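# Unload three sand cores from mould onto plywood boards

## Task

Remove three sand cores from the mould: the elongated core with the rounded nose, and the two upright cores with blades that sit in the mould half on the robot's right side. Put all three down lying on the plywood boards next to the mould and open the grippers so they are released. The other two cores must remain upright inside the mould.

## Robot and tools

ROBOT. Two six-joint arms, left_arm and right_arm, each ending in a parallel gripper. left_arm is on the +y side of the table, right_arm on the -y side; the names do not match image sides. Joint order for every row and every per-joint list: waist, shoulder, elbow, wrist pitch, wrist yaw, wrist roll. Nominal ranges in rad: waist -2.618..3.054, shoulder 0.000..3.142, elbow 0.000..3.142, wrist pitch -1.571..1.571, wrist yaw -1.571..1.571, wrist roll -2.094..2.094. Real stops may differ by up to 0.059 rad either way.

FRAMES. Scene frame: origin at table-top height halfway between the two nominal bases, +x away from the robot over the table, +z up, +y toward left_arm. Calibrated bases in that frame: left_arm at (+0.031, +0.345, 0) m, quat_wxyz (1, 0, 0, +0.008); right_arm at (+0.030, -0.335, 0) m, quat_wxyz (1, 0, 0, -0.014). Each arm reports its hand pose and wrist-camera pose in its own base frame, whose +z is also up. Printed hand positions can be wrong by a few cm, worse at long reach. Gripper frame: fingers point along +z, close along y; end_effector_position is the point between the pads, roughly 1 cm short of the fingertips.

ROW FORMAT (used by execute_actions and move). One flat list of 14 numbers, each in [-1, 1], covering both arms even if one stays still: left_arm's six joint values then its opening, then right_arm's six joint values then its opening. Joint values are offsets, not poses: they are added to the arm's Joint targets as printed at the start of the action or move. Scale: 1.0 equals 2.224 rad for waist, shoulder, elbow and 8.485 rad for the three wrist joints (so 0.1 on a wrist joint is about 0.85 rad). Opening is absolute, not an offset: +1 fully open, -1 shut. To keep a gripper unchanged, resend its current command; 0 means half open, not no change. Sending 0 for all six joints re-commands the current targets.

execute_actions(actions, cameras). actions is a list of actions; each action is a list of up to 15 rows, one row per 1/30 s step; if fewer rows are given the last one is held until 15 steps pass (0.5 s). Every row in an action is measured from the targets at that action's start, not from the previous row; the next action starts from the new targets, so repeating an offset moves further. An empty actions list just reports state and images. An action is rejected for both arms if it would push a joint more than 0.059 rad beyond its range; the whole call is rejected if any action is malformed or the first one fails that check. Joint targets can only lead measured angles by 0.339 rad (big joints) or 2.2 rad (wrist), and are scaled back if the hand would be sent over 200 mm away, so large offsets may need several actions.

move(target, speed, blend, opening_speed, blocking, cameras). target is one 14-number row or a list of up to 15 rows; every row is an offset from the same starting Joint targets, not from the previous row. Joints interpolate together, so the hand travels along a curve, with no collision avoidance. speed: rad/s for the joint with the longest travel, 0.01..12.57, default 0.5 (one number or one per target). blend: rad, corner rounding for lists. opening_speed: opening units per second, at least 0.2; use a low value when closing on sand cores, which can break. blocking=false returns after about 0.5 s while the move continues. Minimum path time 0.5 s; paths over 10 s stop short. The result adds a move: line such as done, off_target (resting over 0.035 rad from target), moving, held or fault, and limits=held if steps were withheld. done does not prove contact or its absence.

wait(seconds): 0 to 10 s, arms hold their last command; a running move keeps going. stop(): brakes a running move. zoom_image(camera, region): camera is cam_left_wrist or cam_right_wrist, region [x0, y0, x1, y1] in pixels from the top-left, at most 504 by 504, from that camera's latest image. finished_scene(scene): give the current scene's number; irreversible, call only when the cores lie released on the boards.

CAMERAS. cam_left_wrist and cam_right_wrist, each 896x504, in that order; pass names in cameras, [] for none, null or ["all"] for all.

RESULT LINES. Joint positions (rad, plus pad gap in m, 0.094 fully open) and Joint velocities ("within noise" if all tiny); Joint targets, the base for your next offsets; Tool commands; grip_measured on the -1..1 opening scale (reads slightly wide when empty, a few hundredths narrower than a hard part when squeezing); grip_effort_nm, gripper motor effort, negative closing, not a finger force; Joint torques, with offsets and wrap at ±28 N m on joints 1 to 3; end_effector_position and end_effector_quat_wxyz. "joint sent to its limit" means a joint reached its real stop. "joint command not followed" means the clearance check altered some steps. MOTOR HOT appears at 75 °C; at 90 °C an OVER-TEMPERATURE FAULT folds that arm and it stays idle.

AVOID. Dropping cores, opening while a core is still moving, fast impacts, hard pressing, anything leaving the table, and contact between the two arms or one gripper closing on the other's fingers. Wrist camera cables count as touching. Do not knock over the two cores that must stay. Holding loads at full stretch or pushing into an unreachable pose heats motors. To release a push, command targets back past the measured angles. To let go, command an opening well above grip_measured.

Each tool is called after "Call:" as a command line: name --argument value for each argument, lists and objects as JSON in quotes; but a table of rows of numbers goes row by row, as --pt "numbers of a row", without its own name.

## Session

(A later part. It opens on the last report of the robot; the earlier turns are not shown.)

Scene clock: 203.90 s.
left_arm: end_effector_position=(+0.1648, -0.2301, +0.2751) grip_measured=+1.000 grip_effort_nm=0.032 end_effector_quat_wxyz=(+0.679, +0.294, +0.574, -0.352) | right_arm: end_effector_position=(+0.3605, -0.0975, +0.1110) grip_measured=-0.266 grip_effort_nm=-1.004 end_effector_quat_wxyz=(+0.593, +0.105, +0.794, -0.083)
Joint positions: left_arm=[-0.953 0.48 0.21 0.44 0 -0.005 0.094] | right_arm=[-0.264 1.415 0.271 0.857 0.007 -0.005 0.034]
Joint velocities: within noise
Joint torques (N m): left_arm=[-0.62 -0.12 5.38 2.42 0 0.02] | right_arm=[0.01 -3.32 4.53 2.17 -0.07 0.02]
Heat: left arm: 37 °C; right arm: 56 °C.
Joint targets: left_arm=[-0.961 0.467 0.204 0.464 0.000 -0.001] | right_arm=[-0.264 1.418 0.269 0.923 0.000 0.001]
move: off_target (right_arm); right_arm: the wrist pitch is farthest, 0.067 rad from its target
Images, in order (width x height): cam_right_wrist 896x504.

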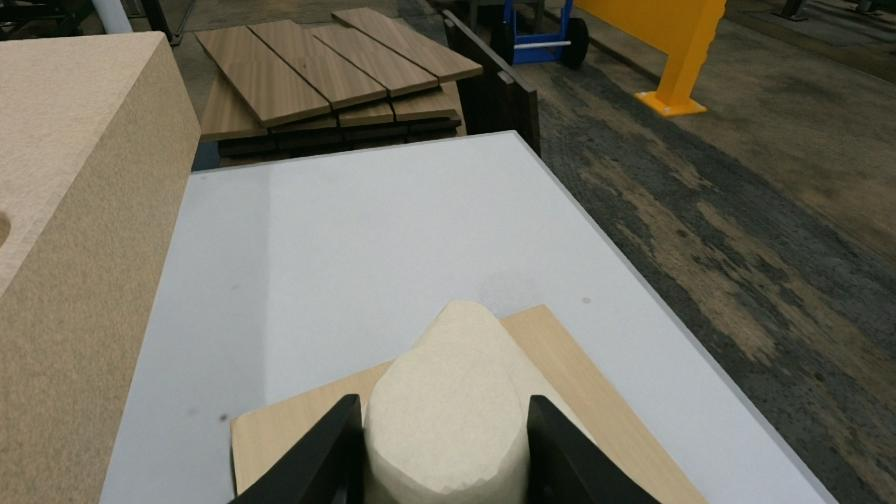

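Call:
move --target '[0,0,0,0,0,0,1,0,0,0,-0.0098,0,0,-0.45]' --speed 0.1 --cameras '["cam_right_wrist"]'

Scene clock: 208.90 s.
left_arm: end_effector_position=(+0.1648, -0.2301, +0.2751) grip_measured=+1.000 grip_effort_nm=0.032 end_effector_quat_wxyz=(+0.679, +0.294, +0.574, -0.352) | right_arm: end_effector_position=(+0.3601, -0.0974, +0.1097) grip_measured=-0.266 grip_effort_nm=-0.999 end_effector_quat_wxyz=(+0.591, +0.105, +0.795, -0.083)
Joint positions: left_arm=[-0.953 0.48 0.21 0.44 0 -0.005 0.094] | right_arm=[-0.264 1.415 0.271 0.852 0.007 -0.005 0.034]
Joint velocities: within noise
Joint torques (N m): left_arm=[-0.53 -0.09 5.37 2.41 0.03 0.01] | right_arm=[0.01 -3.34 4.59 1.43 -0.08 0.03]
Heat: left arm: 38 °C; right arm: 54 °C.
Joint targets: left_arm=[-0.961 0.467 0.204 0.464 0.000 -0.001] | right_arm=[-0.264 1.418 0.269 0.840 0.000 0.001]
move: done
Images, in order (width x height): cam_right_wrist 896x504.

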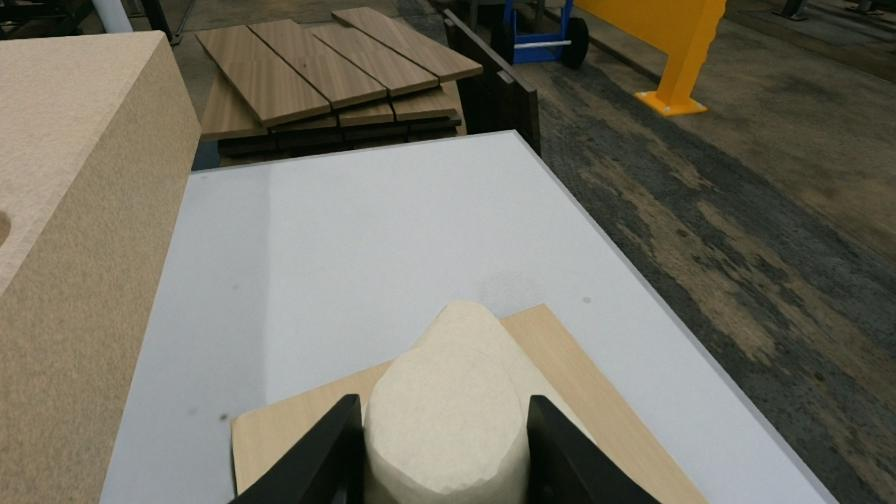

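Call:
move --target '[0,0,0,0,0,0,1,0,0,0,-0.0100,0,0,-0.45]' --speed 0.1 --cameras '[]'

Scene clock: 213.20 s.
left_arm: end_effector_position=(+0.1648, -0.2301, +0.2752) grip_measured=+1.000 grip_effort_nm=0.022 end_effector_quat_wxyz=(+0.679, +0.294, +0.573, -0.352) | right_arm: end_effector_position=(+0.3594, -0.0972, +0.1074) grip_measured=-0.266 grip_effort_nm=-1.009 end_effector_quat_wxyz=(+0.587, +0.104, +0.798, -0.083)
Joint positions: left_arm=[-0.953 0.48 0.21 0.44 0 -0.005 0.094] | right_arm=[-0.264 1.415 0.271 0.843 0.006 -0.008 0.034]
Joint velocities: within noise
Joint torques (N m): left_arm=[-0.53 0.01 5.34 2.4 0 -0.01] | right_arm=[-0.01 -3.37 4.57 0.73 -0.08 0.06]
Heat: left arm: 38 °C; right arm: 52 °C.
Joint targets: left_arm=[-0.961 0.467 0.204 0.464 0.000 -0.001] | right_arm=[-0.264 1.418 0.269 0.755 0.000 0.001]
move: off_target (right_arm); right_arm: the wrist pitch is farthest, 0.087 rad from its target
No camera images: "cameras" was empty.

Call:
move --target '[0,0,0,0,0,0,1,0,0,0,0,0,0,0.3]' --opening_speed 0.4

Scene clock: 217.57 s.
left_arm: end_effector_position=(+0.1648, -0.2301, +0.2752) grip_measured=+1.000 grip_effort_nm=0.027 end_effector_quat_wxyz=(+0.679, +0.294, +0.573, -0.352) | right_arm: end_effector_position=(+0.3559, -0.0933, +0.0945) grip_measured=+0.297 grip_effort_nm=0.168 end_effector_quat_wxyz=(+0.566, +0.103, +0.815, -0.073)
Joint positions: left_arm=[-0.953 0.48 0.21 0.44 0 -0.005 0.094] | right_arm=[-0.264 1.415 0.271 0.788 -0.01 -0.006 0.061]
Joint velocities: within noise
Joint torques (N m): left_arm=[-0.57 0.01 5.37 2.42 0.01 0.01] | right_arm=[0.02 -3.34 4.53 1.22 0.09 0.04]
Heat: left arm: 38 °C; right arm: 50 °C.
Joint targets: left_arm=[-0.961 0.467 0.204 0.464 0.000 -0.001] | right_arm=[-0.264 1.418 0.269 0.756 0.000 0.000]
move: done

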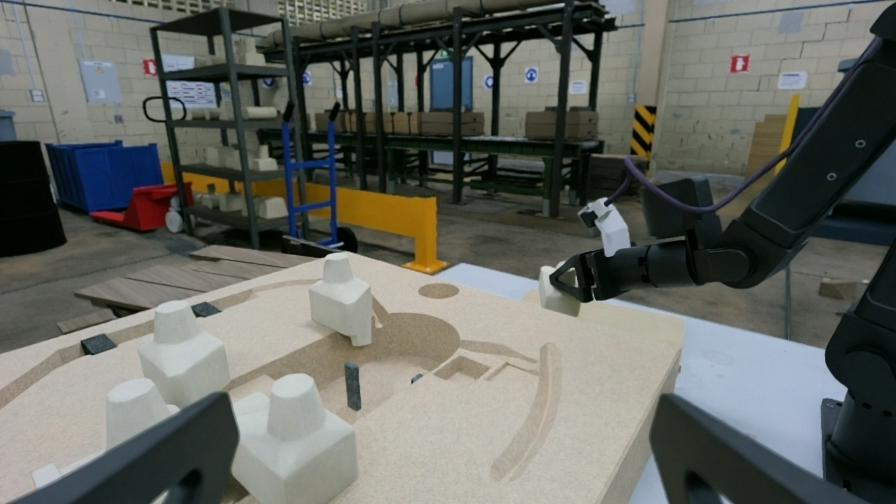

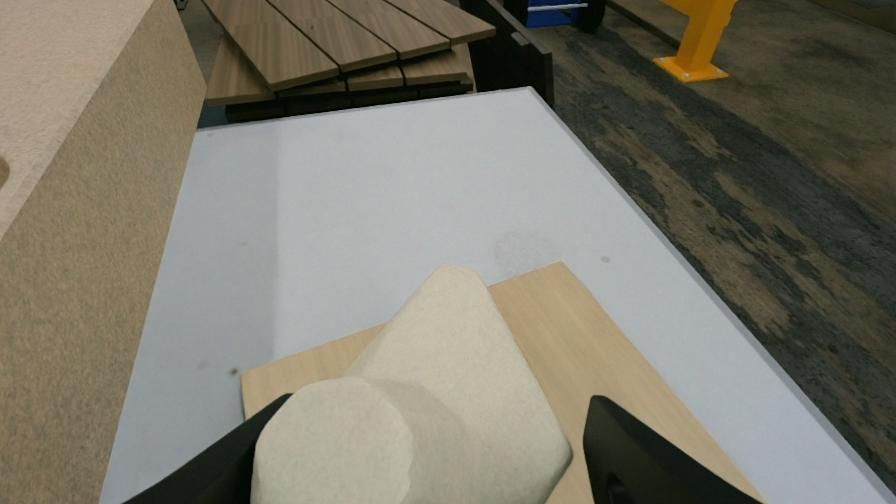

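Call:
zoom_image --camera "cam_left_wrist" --region '[490, 210, 690, 350]'

Scaled by 2.520.

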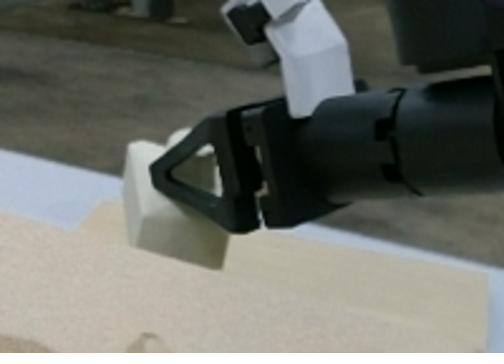

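Call:
move --target '[0,0,0,0,0,0,1,0,0,0,0,0,0,0.999]' --opening_speed 0.3

Call:
zoom_image --camera "cam_left_wrist" --region '[490, 210, 690, 350]'

Scene clock: 227.27 s.
left_arm: end_effector_position=(+0.1648, -0.2301, +0.2752) grip_measured=+1.000 grip_effort_nm=0.032 end_effector_quat_wxyz=(+0.679, +0.294, +0.573, -0.352) | right_arm: end_effector_position=(+0.3527, -0.0946, +0.0875) grip_measured=+0.996 grip_effort_nm=0.178 end_effector_quat_wxyz=(+0.553, +0.108, +0.823, -0.076)
Joint positions: left_arm=[-0.953 0.48 0.21 0.44 0 -0.005 0.094] | right_arm=[-0.264 1.415 0.271 0.757 0.002 -0.005 0.094]
Joint velocities: within noise
Joint torques (N m): left_arm=[-0.55 -0.08 5.3 2.41 0 -0.01] | right_arm=[0.03 -3.32 4.53 1.49 -0.04 0.02]
Heat: left arm: 39 °C; right arm: 49 °C.
Joint targets: left_arm=[-0.961 0.467 0.204 0.464 0.000 -0.001] | right_arm=[-0.264 1.418 0.269 0.756 0.000 0.001]
move: done

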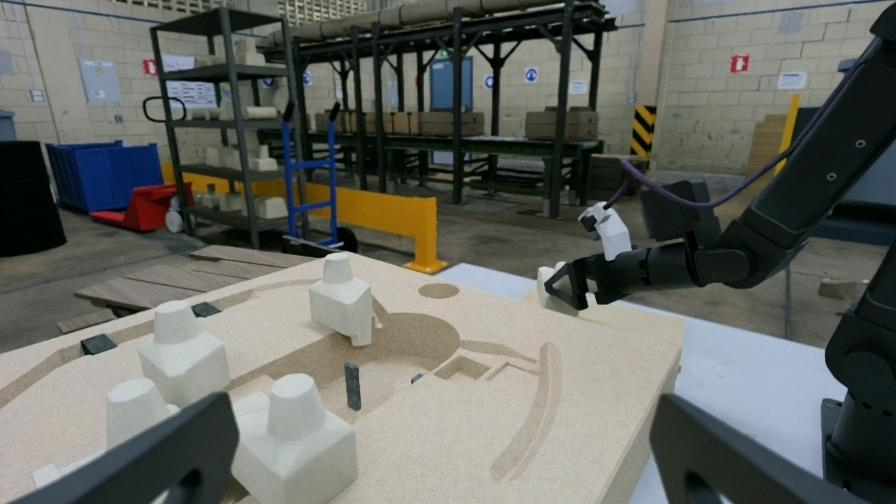

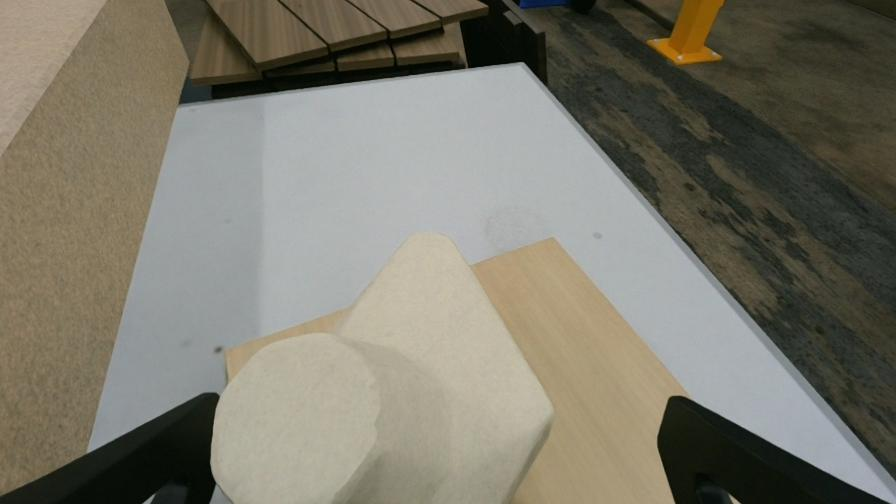

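Scaled by 2.520.

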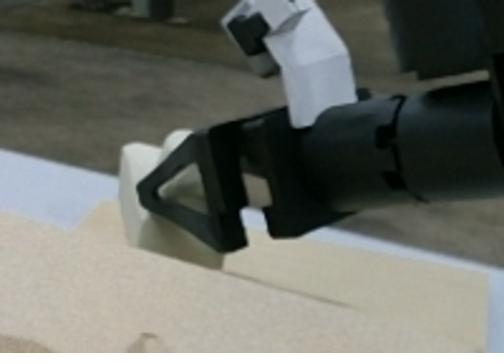

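Call:
move --target '[0,0,0,0,0,0,1,0.0225,0,0,0,0,0,1]' --speed 0.1 --cameras '["cam_right_wrist"]'

Scene clock: 235.23 s.
left_arm: end_effector_position=(+0.1648, -0.2301, +0.2752) grip_measured=+1.000 grip_effort_nm=0.032 end_effector_quat_wxyz=(+0.679, +0.294, +0.573, -0.352) | right_arm: end_effector_position=(+0.3564, -0.0791, +0.0873) grip_measured=+0.997 grip_effort_nm=0.178 end_effector_quat_wxyz=(+0.554, +0.090, +0.825, -0.064)
Joint positions: left_arm=[-0.953 0.48 0.21 0.44 0 -0.005 0.094] | right_arm=[-0.22 1.415 0.271 0.757 0.003 -0.005 0.094]
Joint velocities: within noise
Joint torques (N m): left_arm=[-0.53 0.01 5.35 2.42 0.01 -0.01] | right_arm=[0.54 -3.33 4.53 1.49 -0.04 0.02]
Heat: left arm: 39 °C; right arm: 49 °C.
Joint targets: left_arm=[-0.961 0.467 0.204 0.464 0.000 -0.001] | right_arm=[-0.213 1.418 0.269 0.755 0.000 0.001]
move: done
Images, in order (width x height): cam_right_wrist 896x504.

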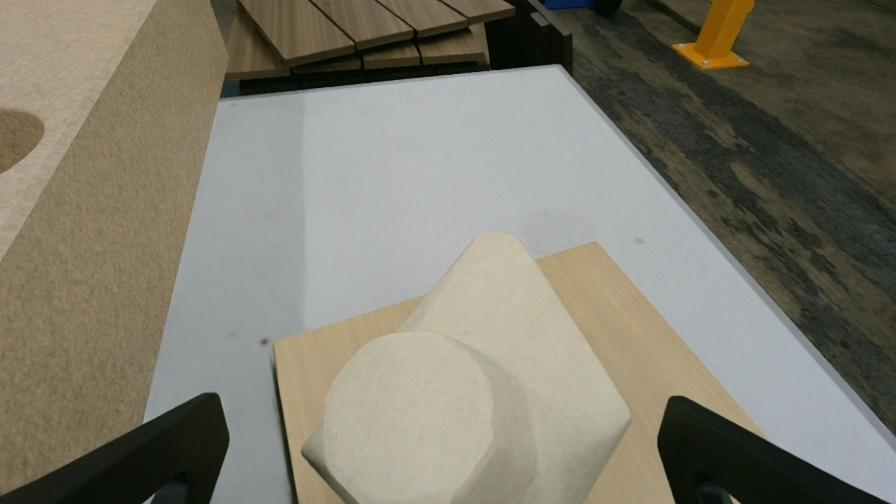

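Call:
move --pt "0 0 0 0 0 0 1 0 -0.3714 -0.0378 -0.0866 0 0 1" --pt "0 0 0 0 0 0 1 0.2585 0.0310 0.2442 -0.0507 0 0 1" --speed '[0.4,0.7]' --blend 0.05

Call:
zoom_image --camera "cam_left_wrist" --region '[490, 210, 690, 350]'

Scene clock: 246.30 s.
left_arm: end_effector_position=(+0.1648, -0.2301, +0.2752) grip_measured=+1.000 grip_effort_nm=0.037 end_effector_quat_wxyz=(+0.679, +0.294, +0.573, -0.352) | right_arm: end_effector_position=(+0.4211, +0.1594, +0.1706) grip_measured=+0.997 grip_effort_nm=0.178 end_effector_quat_wxyz=(+0.540, -0.151, +0.822, +0.096)
Joint positions: left_arm=[-0.953 0.48 0.21 0.44 0 -0.005 0.094] | right_arm=[0.36 1.481 0.781 0.29 0.002 -0.005 0.094]
Joint velocities: within noise
Joint torques (N m): left_arm=[-0.49 -0.02 5.31 2.4 0.01 0] | right_arm=[0.08 -4.98 8.55 1.79 -0.03 0.02]
Heat: left arm: 40 °C; right arm: 49 °C.
Joint targets: left_arm=[-0.961 0.467 0.204 0.464 0.000 -0.001] | right_arm=[0.361 1.487 0.813 0.325 0.000 0.001]
move: done

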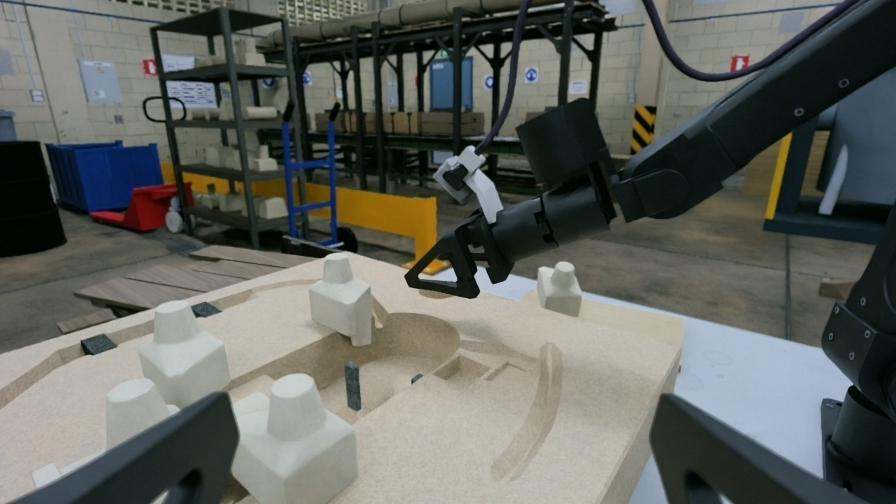

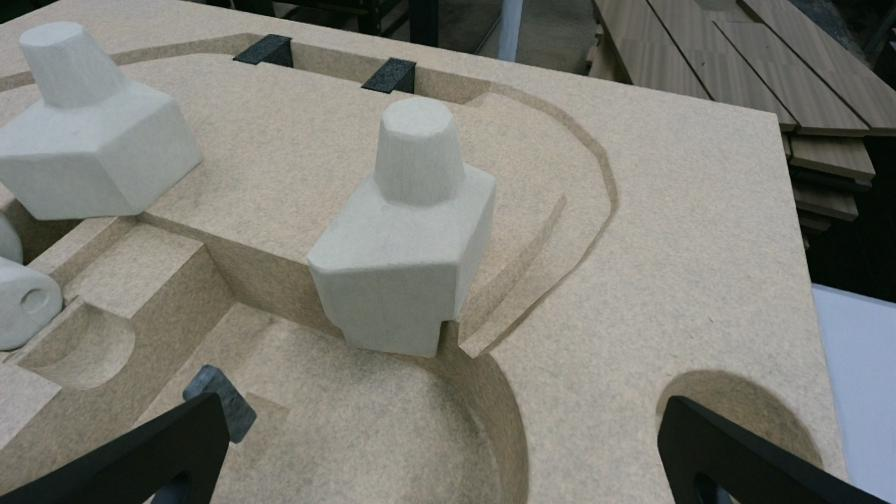

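Scaled by 2.520.

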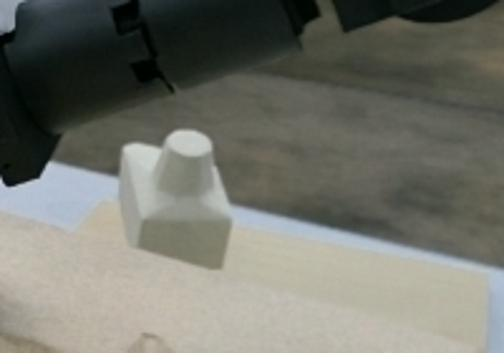

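Call:
move --target '[0,0,0,0,0,0,1,0.0090,0.1911,0.1551,0.0159,0,0,1]' --speed 0.3

Scene clock: 253.10 s.
left_arm: end_effector_position=(+0.1648, -0.2301, +0.2752) grip_measured=+1.000 grip_effort_nm=0.032 end_effector_quat_wxyz=(+0.679, +0.294, +0.573, -0.352) | right_arm: end_effector_position=(+0.5169, +0.2043, +0.1545) grip_measured=+0.997 grip_effort_nm=0.178 end_effector_quat_wxyz=(+0.563, -0.154, +0.805, +0.105)
Joint positions: left_arm=[-0.953 0.48 0.21 0.44 0 -0.005 0.094] | right_arm=[0.375 1.9 1.125 0.424 0.002 -0.005 0.094]
Joint velocities: within noise
Joint torques (N m): left_arm=[-0.58 -0.01 5.37 2.4 0.02 0] | right_arm=[0.51 -7.76 8.4 1.86 -0.03 0.03]
Heat: left arm: 40 °C; right arm: 50 °C.
Joint targets: left_arm=[-0.961 0.467 0.204 0.464 0.000 -0.001] | right_arm=[0.381 1.912 1.158 0.460 0.000 0.001]
move: off_target (right_arm); right_arm: the wrist pitch is farthest, 0.036 rad from its target

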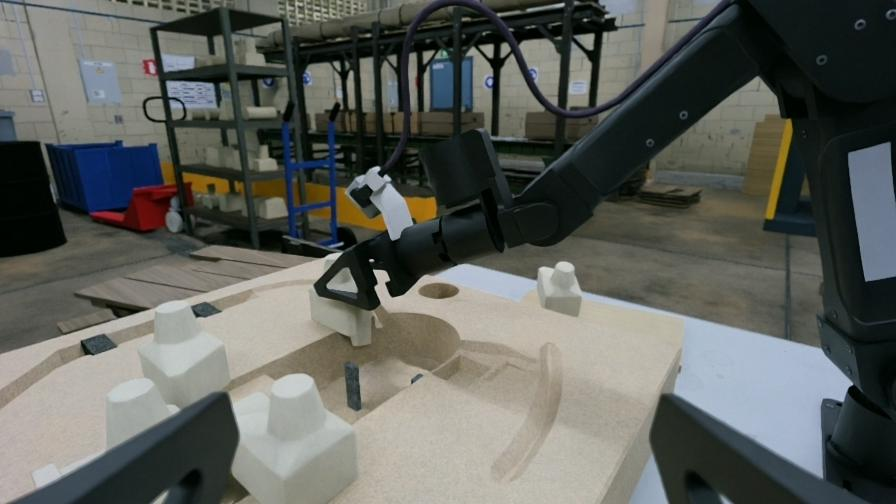

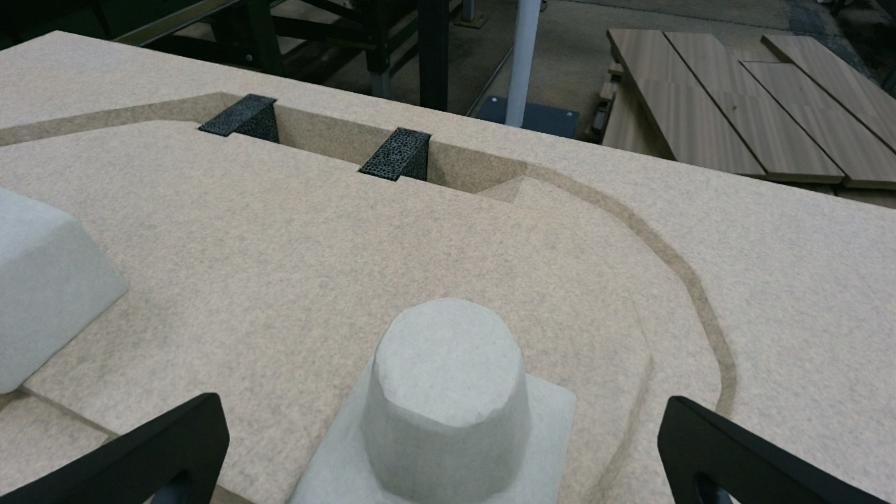

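Call:
move --pt "0 0 0 0 0 0 1 0 0.0147 0.0142 0 0 0 1" --pt "0 0 0 0 0 0 1 0 0.0147 0.0142 0 0 0 -0.45" --speed 0.2 --opening_speed 0.5 --cameras '["cam_right_wrist"]'

Scene clock: 261.70 s.
left_arm: end_effector_position=(+0.1648, -0.2301, +0.2752) grip_measured=+1.000 grip_effort_nm=0.022 end_effector_quat_wxyz=(+0.679, +0.294, +0.573, -0.352) | right_arm: end_effector_position=(+0.5257, +0.2077, +0.1565) grip_measured=-0.253 grip_effort_nm=-1.009 end_effector_quat_wxyz=(+0.569, -0.153, +0.801, +0.106)
Joint positions: left_arm=[-0.953 0.48 0.21 0.44 0 -0.005 0.094] | right_arm=[0.375 1.93 1.16 0.434 0.002 -0.004 0.035]
Joint velocities: within noise
Joint torques (N m): left_arm=[-0.5 -0.02 5.27 2.38 0.02 0.02] | right_arm=[0.54 -7.83 8.17 1.77 -0.02 0.01]
Heat: left arm: 40 °C; right arm: 50 °C.
Joint targets: left_arm=[-0.961 0.467 0.204 0.464 0.000 -0.001] | right_arm=[0.381 1.945 1.189 0.461 0.000 0.000]
move: done
Images, in order (width x height): cam_right_wrist 896x504.

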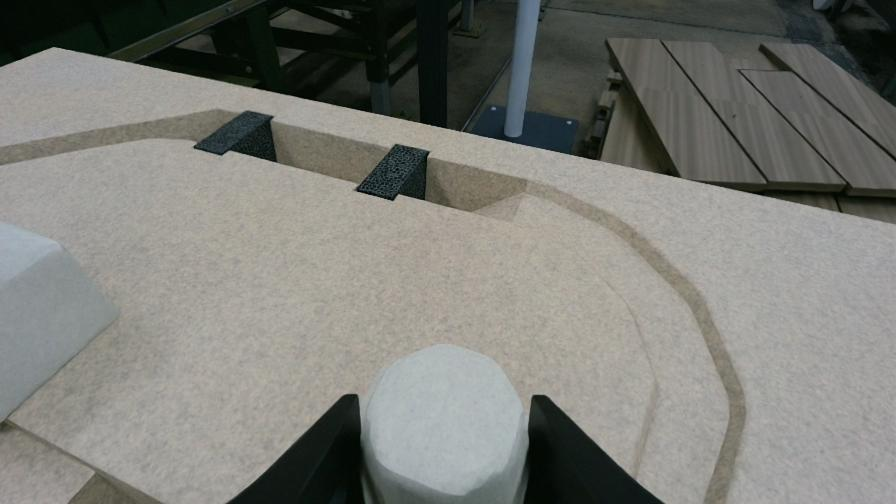

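Call:
move --pt "0 0 0 0 0 0 1 0 -0.0517 0.0517 -0.0095 0 0 -0.45" --pt "0 0 0 0 0 0 1 0 -0.0719 0.0989 -0.0266 0 0 -0.45" --speed 0.15 --blend 0.03

Call:
zoom_image --camera "cam_left_wrist" --region '[270, 200, 450, 360]'

Scene clock: 270.70 s.
left_arm: end_effector_position=(+0.1648, -0.2301, +0.2752) grip_measured=+1.000 grip_effort_nm=0.027 end_effector_quat_wxyz=(+0.679, +0.294, +0.573, -0.352) | right_arm: end_effector_position=(+0.5315, +0.2100, +0.2299) grip_measured=-0.253 grip_effort_nm=-1.004 end_effector_quat_wxyz=(+0.572, -0.153, +0.799, +0.106)
Joint positions: left_arm=[-0.953 0.48 0.21 0.44 0 -0.005 0.094] | right_arm=[0.375 1.846 1.357 0.16 0.002 -0.004 0.035]
Joint velocities: within noise
Joint torques (N m): left_arm=[-0.53 -0.05 5.3 2.41 0.02 0] | right_arm=[0.54 -13.91 10.63 2.24 -0.03 0.01]
Heat: left arm: 41 °C; right arm: 50 °C.
Joint targets: left_arm=[-0.961 0.467 0.204 0.464 0.000 -0.001] | right_arm=[0.381 1.785 1.409 0.235 0.000 0.000]
move: off_target (right_arm); right_arm: the wrist pitch is farthest, 0.075 rad from its target

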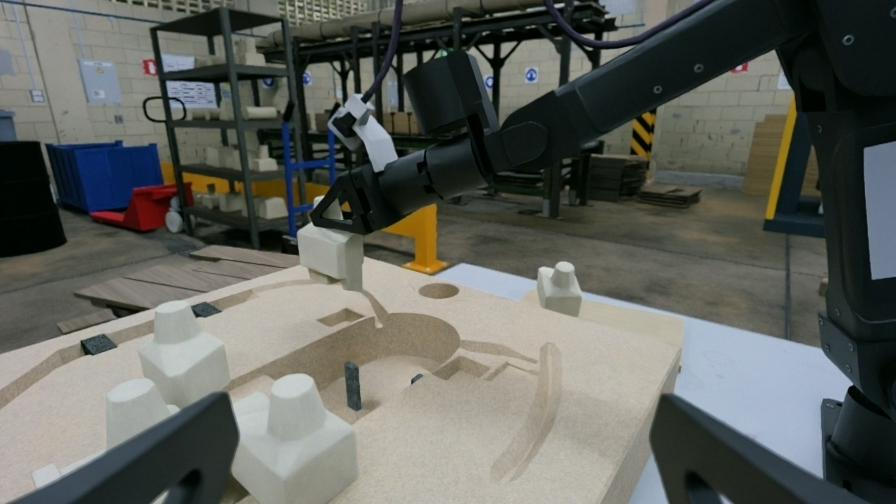

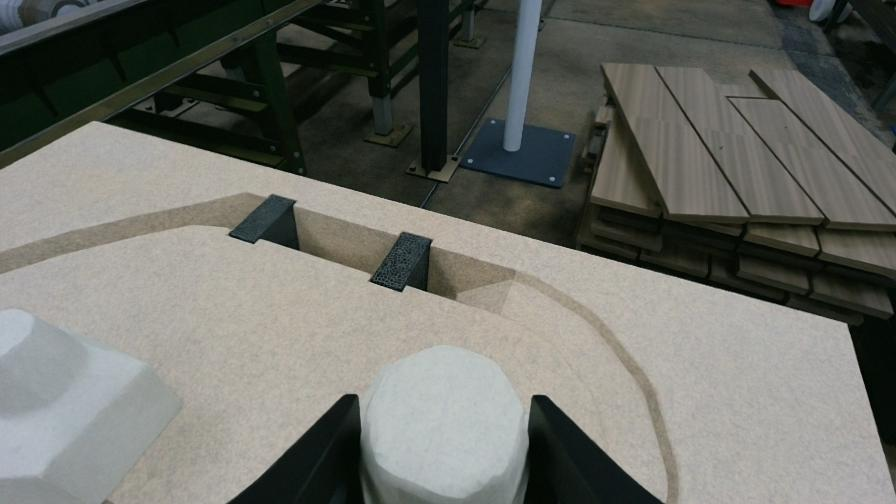

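Scaled by 2.800.

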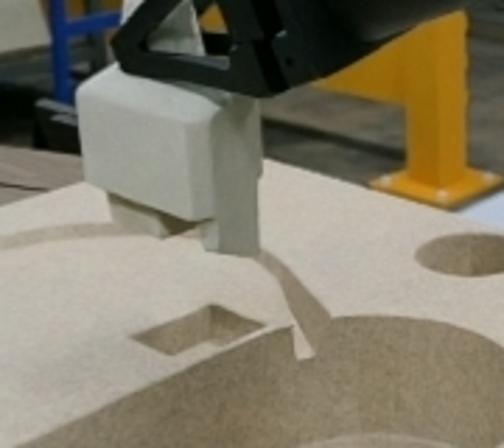

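Call:
move --pt "0 0 0 0 0 0 1 -0.1000 -0.4699 -0.2666 -0.0589 0 0 -0.45" --pt "0 0 0 0 0 0 1 -0.4231 -0.4699 -0.2666 -0.0589 0 0 -0.45" --speed '[0.5,0.5]' --blend 0.05

Scene clock: 295.23 s.
left_arm: end_effector_position=(+0.1648, -0.2301, +0.2752) grip_measured=+1.000 grip_effort_nm=0.027 end_effector_quat_wxyz=(+0.679, +0.294, +0.573, -0.352) | right_arm: end_effector_position=(+0.2627, -0.1628, +0.3017) grip_measured=-0.253 grip_effort_nm=-0.999 end_effector_quat_wxyz=(+0.574, +0.220, +0.771, -0.167)
Joint positions: left_arm=[-0.953 0.48 0.21 0.44 0 -0.005 0.094] | right_arm=[-0.555 0.761 0.809 -0.336 0.006 -0.004 0.035]
Joint velocities: within noise
Joint torques (N m): left_arm=[-0.54 -0.03 5.38 2.41 0.03 0] | right_arm=[-0.29 -2.21 6.76 2.21 -0.07 0.01]
Heat: left arm: 42 °C; right arm: 52 °C.
Joint targets: left_arm=[-0.961 0.467 0.204 0.464 0.000 -0.001] | right_arm=[-0.560 0.740 0.816 -0.265 0.000 0.000]
move: off_target (right_arm); right_arm: the wrist pitch is farthest, 0.071 rad from its target

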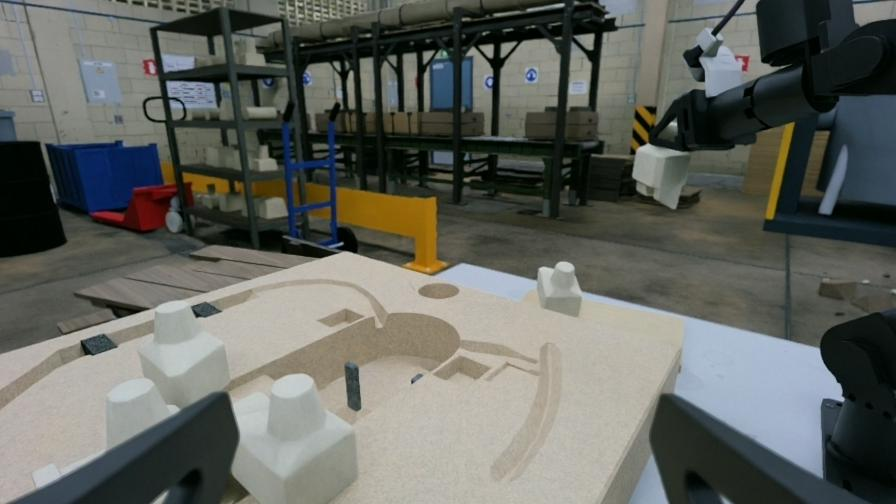

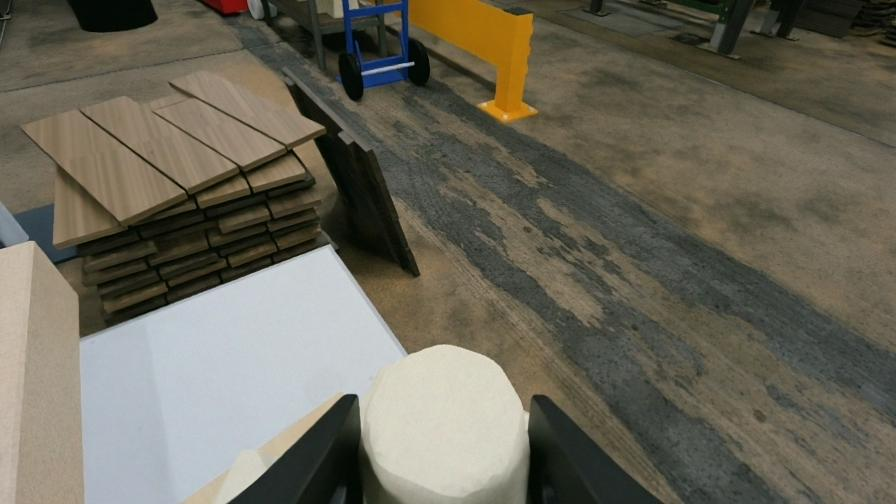

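Call:
zoom_image --camera "cam_left_wrist" --region '[600, 80, 760, 230]'

Scaled by 3.150.

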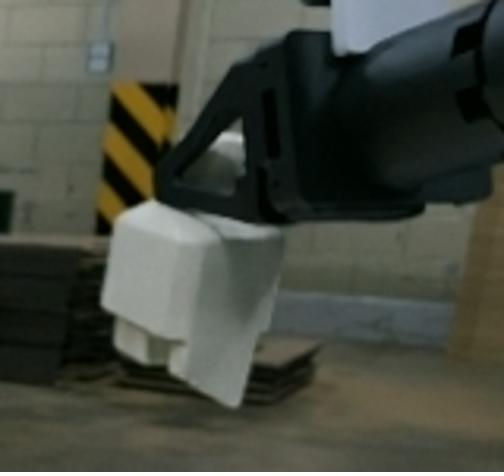

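Call:
move --target '[0,0,0,0,0,0,1,0,0.0247,-0.2199,0.0554,0,-0.0094,-0.45]' --speed 0.35

Scene clock: 305.07 s.
left_arm: end_effector_position=(+0.1648, -0.2301, +0.2753) grip_measured=+1.000 grip_effort_nm=0.022 end_effector_quat_wxyz=(+0.679, +0.294, +0.573, -0.352) | right_arm: end_effector_position=(+0.2648, -0.1642, +0.1531) grip_measured=-0.253 grip_effort_nm=-1.009 end_effector_quat_wxyz=(+0.530, +0.199, +0.805, -0.175)
Joint positions: left_arm=[-0.953 0.48 0.21 0.44 0 -0.005 0.094] | right_arm=[-0.555 0.804 0.316 0.102 0.006 -0.074 0.035]
Joint velocities: within noise
Joint torques (N m): left_arm=[-0.62 -0.06 5.3 2.39 0.02 0.02] | right_arm=[-0.39 -1.54 7.19 2.5 -0.07 -0.09]
Heat: left arm: 42 °C; right arm: 54 °C.
Joint targets: left_arm=[-0.961 0.467 0.204 0.464 0.000 -0.001] | right_arm=[-0.560 0.795 0.327 0.205 0.000 -0.079]
move: off_target (right_arm); right_arm: the wrist pitch is farthest, 0.103 rad from its target

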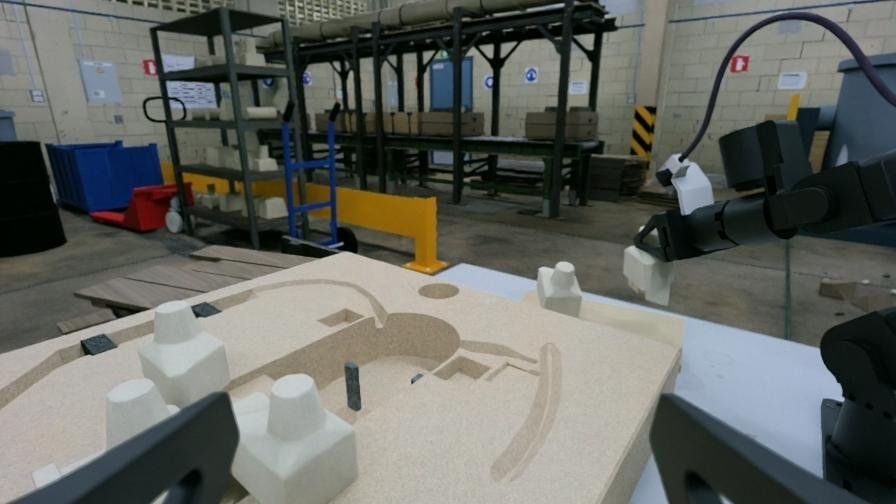

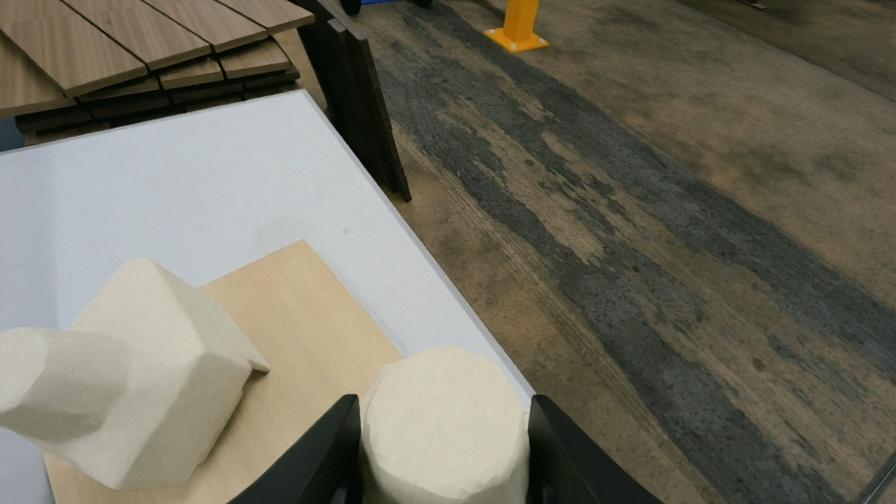

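Call:
move --target '[0,0,0,0,0,0,1,0.0157,-0.0787,-0.0346,-0.0230,0,-0.0084,-0.45]' --speed 0.25

Call:
zoom_image --camera "cam_left_wrist" --region '[540, 200, 740, 350]'

Scene clock: 316.63 s.
left_arm: end_effector_position=(+0.1648, -0.2301, +0.2753) grip_measured=+1.000 grip_effort_nm=0.032 end_effector_quat_wxyz=(+0.679, +0.294, +0.573, -0.352) | right_arm: end_effector_position=(+0.2420, -0.1424, +0.1274) grip_measured=-0.253 grip_effort_nm=-1.004 end_effector_quat_wxyz=(+0.498, +0.165, +0.832, -0.178)
Joint positions: left_arm=[-0.953 0.48 0.21 0.44 0 -0.005 0.094] | right_arm=[-0.532 0.642 0.243 -0.057 0.006 -0.144 0.035]
Joint velocities: within noise
Joint torques (N m): left_arm=[-0.61 -0.01 5.34 2.4 -0.01 -0.01] | right_arm=[0.65 -1.81 6.9 2.1 -0.07 -0.11]
Heat: left arm: 43 °C; right arm: 57 °C.
Joint targets: left_arm=[-0.961 0.467 0.204 0.464 0.000 -0.001] | right_arm=[-0.525 0.620 0.250 0.010 0.000 -0.150]
move: off_target (right_arm); right_arm: the wrist pitch is farthest, 0.067 rad from its target

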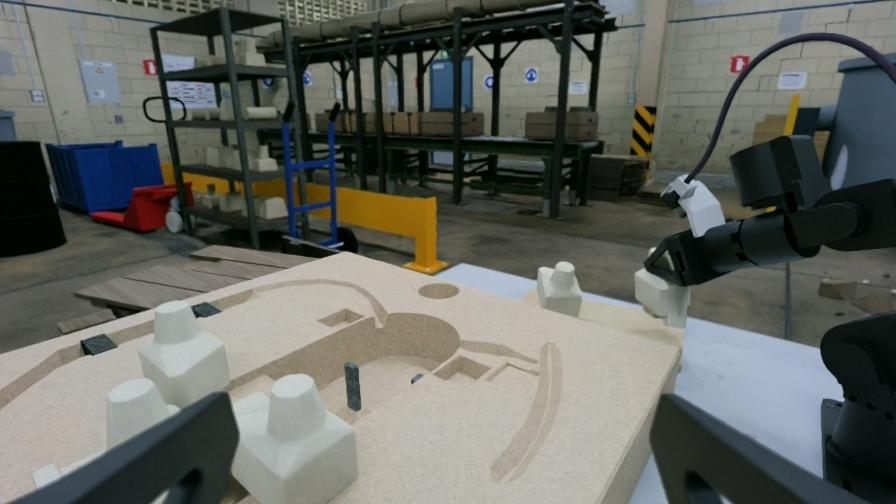

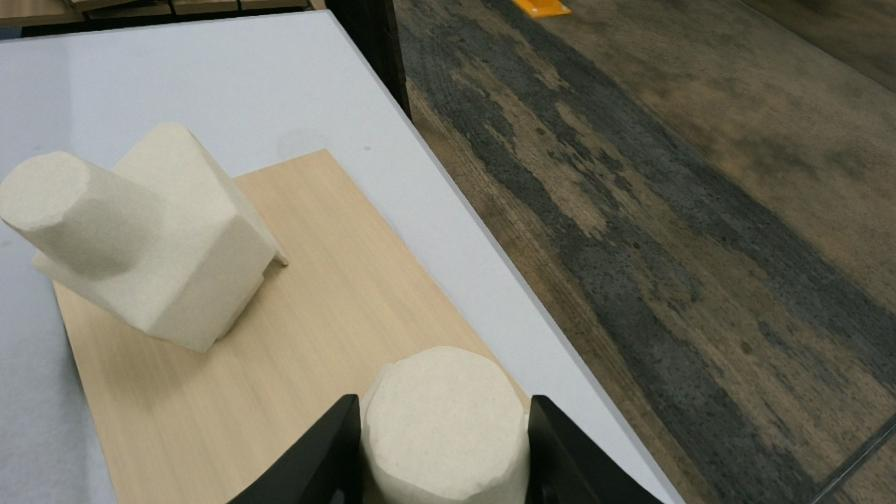

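Scaled by 2.520.

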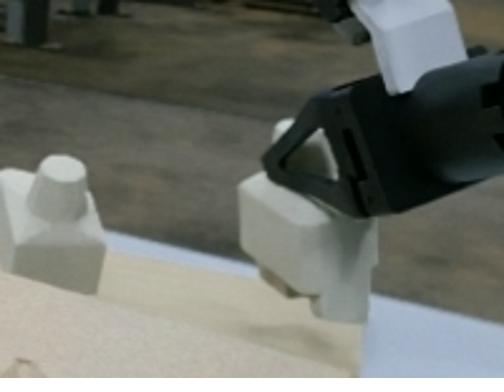

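Call:
move --target '[0,0,0,0,0,0,1,0.0225,0.0150,-0.0300,0.0150,0,0,-0.45]' --speed 0.12 --cameras '["cam_left_wrist"]'

Call:
zoom_image --camera "cam_left_wrist" --region '[540, 200, 740, 350]'

Scene clock: 323.50 s.
left_arm: end_effector_position=(+0.1648, -0.2301, +0.2753) grip_measured=+1.000 grip_effort_nm=0.032 end_effector_quat_wxyz=(+0.679, +0.294, +0.573, -0.352) | right_arm: end_effector_position=(+0.2487, -0.1300, +0.1126) grip_measured=-0.253 grip_effort_nm=-1.004 end_effector_quat_wxyz=(+0.507, +0.143, +0.834, -0.167)
Joint positions: left_arm=[-0.953 0.48 0.21 0.44 0 -0.005 0.094] | right_arm=[-0.482 0.661 0.177 0.038 0.006 -0.145 0.035]
Joint velocities: within noise
Joint torques (N m): left_arm=[-0.62 -0.03 5.37 2.42 0.02 -0.01] | right_arm=[0.61 -0.61 6.82 2.39 -0.07 -0.11]
Heat: left arm: 43 °C; right arm: 57 °C.
Joint targets: left_arm=[-0.961 0.467 0.204 0.464 0.000 -0.001] | right_arm=[-0.475 0.653 0.183 0.137 0.000 -0.150]
move: off_target (right_arm); right_arm: the wrist pitch is farthest, 0.100 rad from its target
Images, in order (width x height): cam_left_wrist 896x504.

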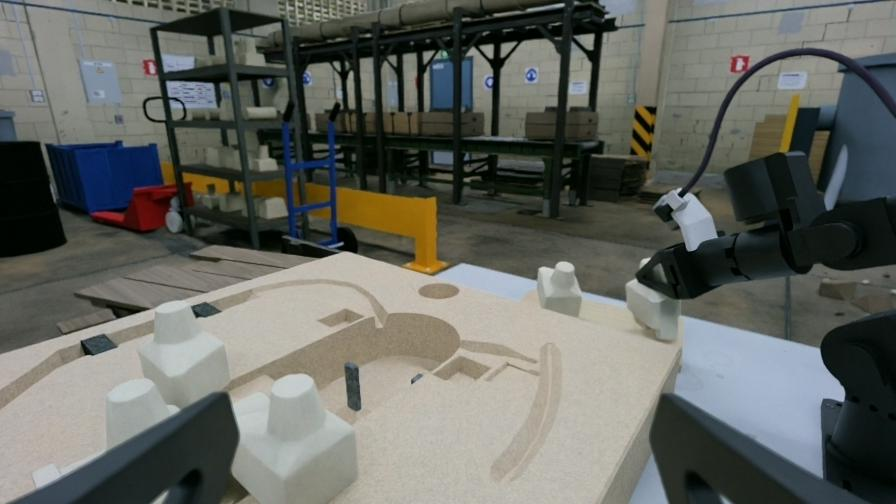

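Scaled by 2.520.

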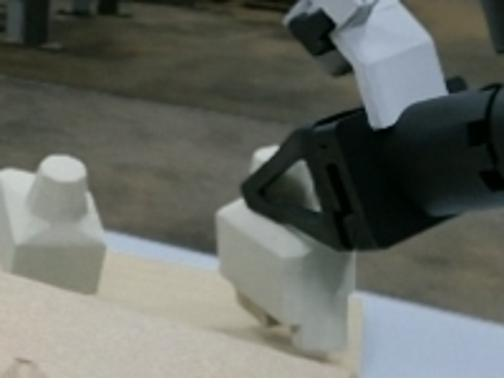

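Call:
move --target '[0,0,0,0,0,0,1,0,0.0050,-0.0140,0.0045,0,0,-0.45]' --speed 0.1 --cameras '[]'

Call:
move --target '[0,0,0,0,0,0,1,0,0.0040,-0.0100,0.0030,0,0,-0.45]' --speed 0.1 --cameras '["cam_left_wrist"]'

Call:
zoom_image --camera "cam_left_wrist" --region '[540, 200, 740, 350]'

Scene clock: 327.50 s.
left_arm: end_effector_position=(+0.1648, -0.2301, +0.2753) grip_measured=+1.000 grip_effort_nm=0.032 end_effector_quat_wxyz=(+0.679, +0.294, +0.573, -0.352) | right_arm: end_effector_position=(+0.2480, -0.1297, +0.1057) grip_measured=-0.253 grip_effort_nm=-1.004 end_effector_quat_wxyz=(+0.507, +0.143, +0.833, -0.167)
Joint positions: left_arm=[-0.953 0.48 0.21 0.44 0 -0.005 0.094] | right_arm=[-0.482 0.671 0.148 0.079 0.006 -0.145 0.035]
Joint velocities: within noise
Joint torques (N m): left_arm=[-0.55 -0.05 5.29 2.4 0.03 -0.02] | right_arm=[0.57 -0.49 6.58 2.36 -0.07 -0.1]
Heat: left arm: 43 °C; right arm: 58 °C.
Joint targets: left_arm=[-0.961 0.467 0.204 0.464 0.000 -0.001] | right_arm=[-0.475 0.664 0.152 0.175 0.000 -0.150]
move: off_target (right_arm); right_arm: the wrist pitch is farthest, 0.096 rad from its target
No camera images: "cameras" was empty.

Scene clock: 328.30 s.
left_arm: end_effector_position=(+0.1648, -0.2301, +0.2753) grip_measured=+1.000 grip_effort_nm=0.027 end_effector_quat_wxyz=(+0.679, +0.294, +0.573, -0.352) | right_arm: end_effector_position=(+0.2489, -0.1301, +0.1045) grip_measured=-0.253 grip_effort_nm=-1.004 end_effector_quat_wxyz=(+0.513, +0.142, +0.829, -0.169)
Joint positions: left_arm=[-0.953 0.48 0.21 0.44 0 -0.005 0.094] | right_arm=[-0.482 0.678 0.13 0.12 0.006 -0.146 0.035]
Joint velocities: within noise
Joint torques (N m): left_arm=[-0.57 0.06 5.38 2.42 0.01 0.01] | right_arm=[0.61 -0.34 6.27 2.27 -0.06 -0.1]
Heat: left arm: 43 °C; right arm: 58 °C.
Joint targets: left_arm=[-0.961 0.467 0.204 0.464 0.000 -0.001] | right_arm=[-0.475 0.673 0.130 0.201 0.000 -0.151]
move: off_target (right_arm); right_arm: the wrist pitch is farthest, 0.081 rad from its target
Images, in order (width x height): cam_left_wrist 896x504.

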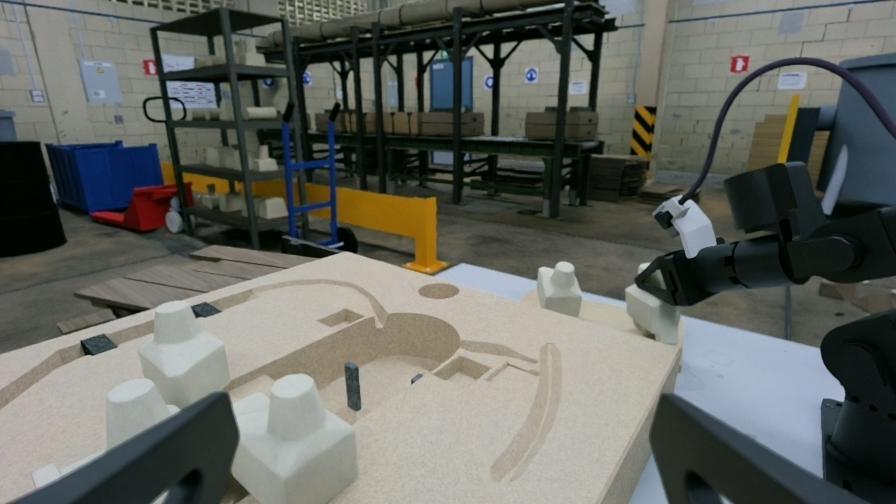

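Scaled by 2.520.

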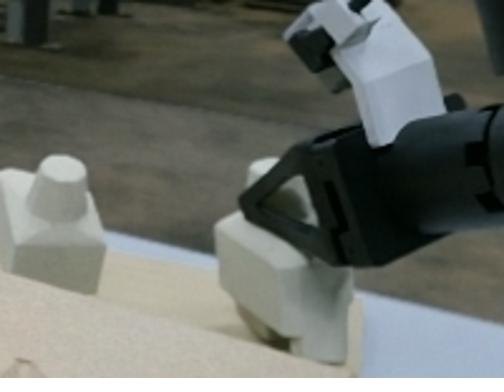

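Call:
move --target '[0,0,0,0,0,0,1,0,0,0,-0.0260,0,0,-0.45]' --speed 0.15 --cameras '["cam_left_wrist"]'

Call:
zoom_image --camera "cam_left_wrist" --region '[540, 200, 740, 350]'

Scene clock: 333.40 s.
left_arm: end_effector_position=(+0.1648, -0.2301, +0.2753) grip_measured=+1.000 grip_effort_nm=0.032 end_effector_quat_wxyz=(+0.679, +0.294, +0.573, -0.352) | right_arm: end_effector_position=(+0.2452, -0.1278, +0.0958) grip_measured=-0.253 grip_effort_nm=-1.004 end_effector_quat_wxyz=(+0.497, +0.139, +0.840, -0.166)
Joint positions: left_arm=[-0.953 0.48 0.21 0.44 0 -0.005 0.094] | right_arm=[-0.482 0.676 0.129 0.08 0.004 -0.155 0.035]
Joint velocities: within noise
Joint torques (N m): left_arm=[-0.57 -0.01 5.31 2.38 0.01 0] | right_arm=[0.61 -0.2 6.32 0.56 -0.01 0.05]
Heat: left arm: 43 °C; right arm: 56 °C.
Joint targets: left_arm=[-0.961 0.467 0.204 0.464 0.000 -0.001] | right_arm=[-0.475 0.673 0.130 -0.020 0.000 -0.150]
move: off_target (right_arm); right_arm: the wrist pitch is farthest, 0.099 rad from its target
Images, in order (width x height): cam_left_wrist 896x504.

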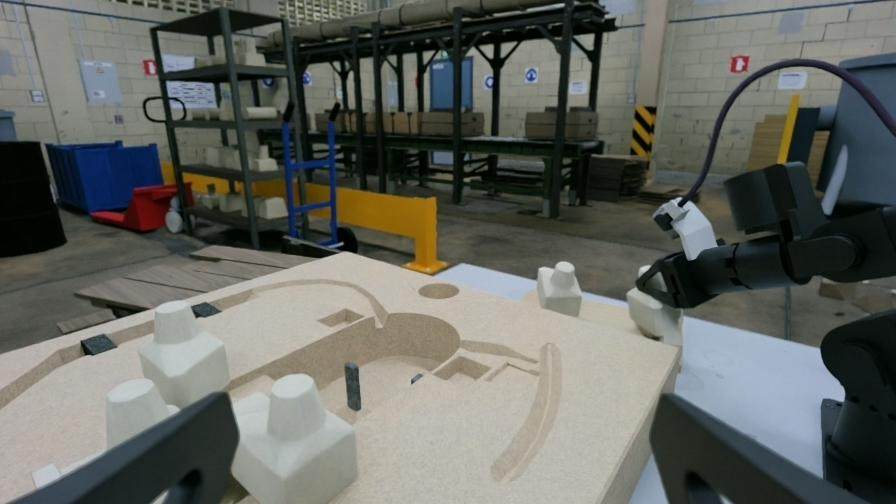

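Scaled by 2.520.

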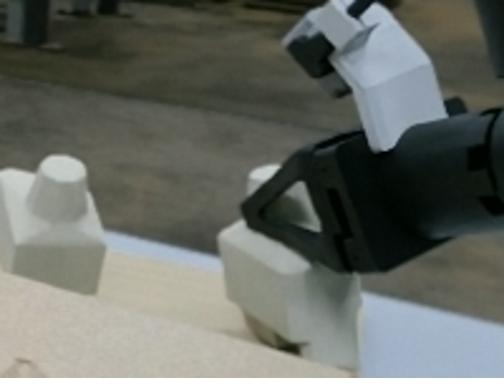

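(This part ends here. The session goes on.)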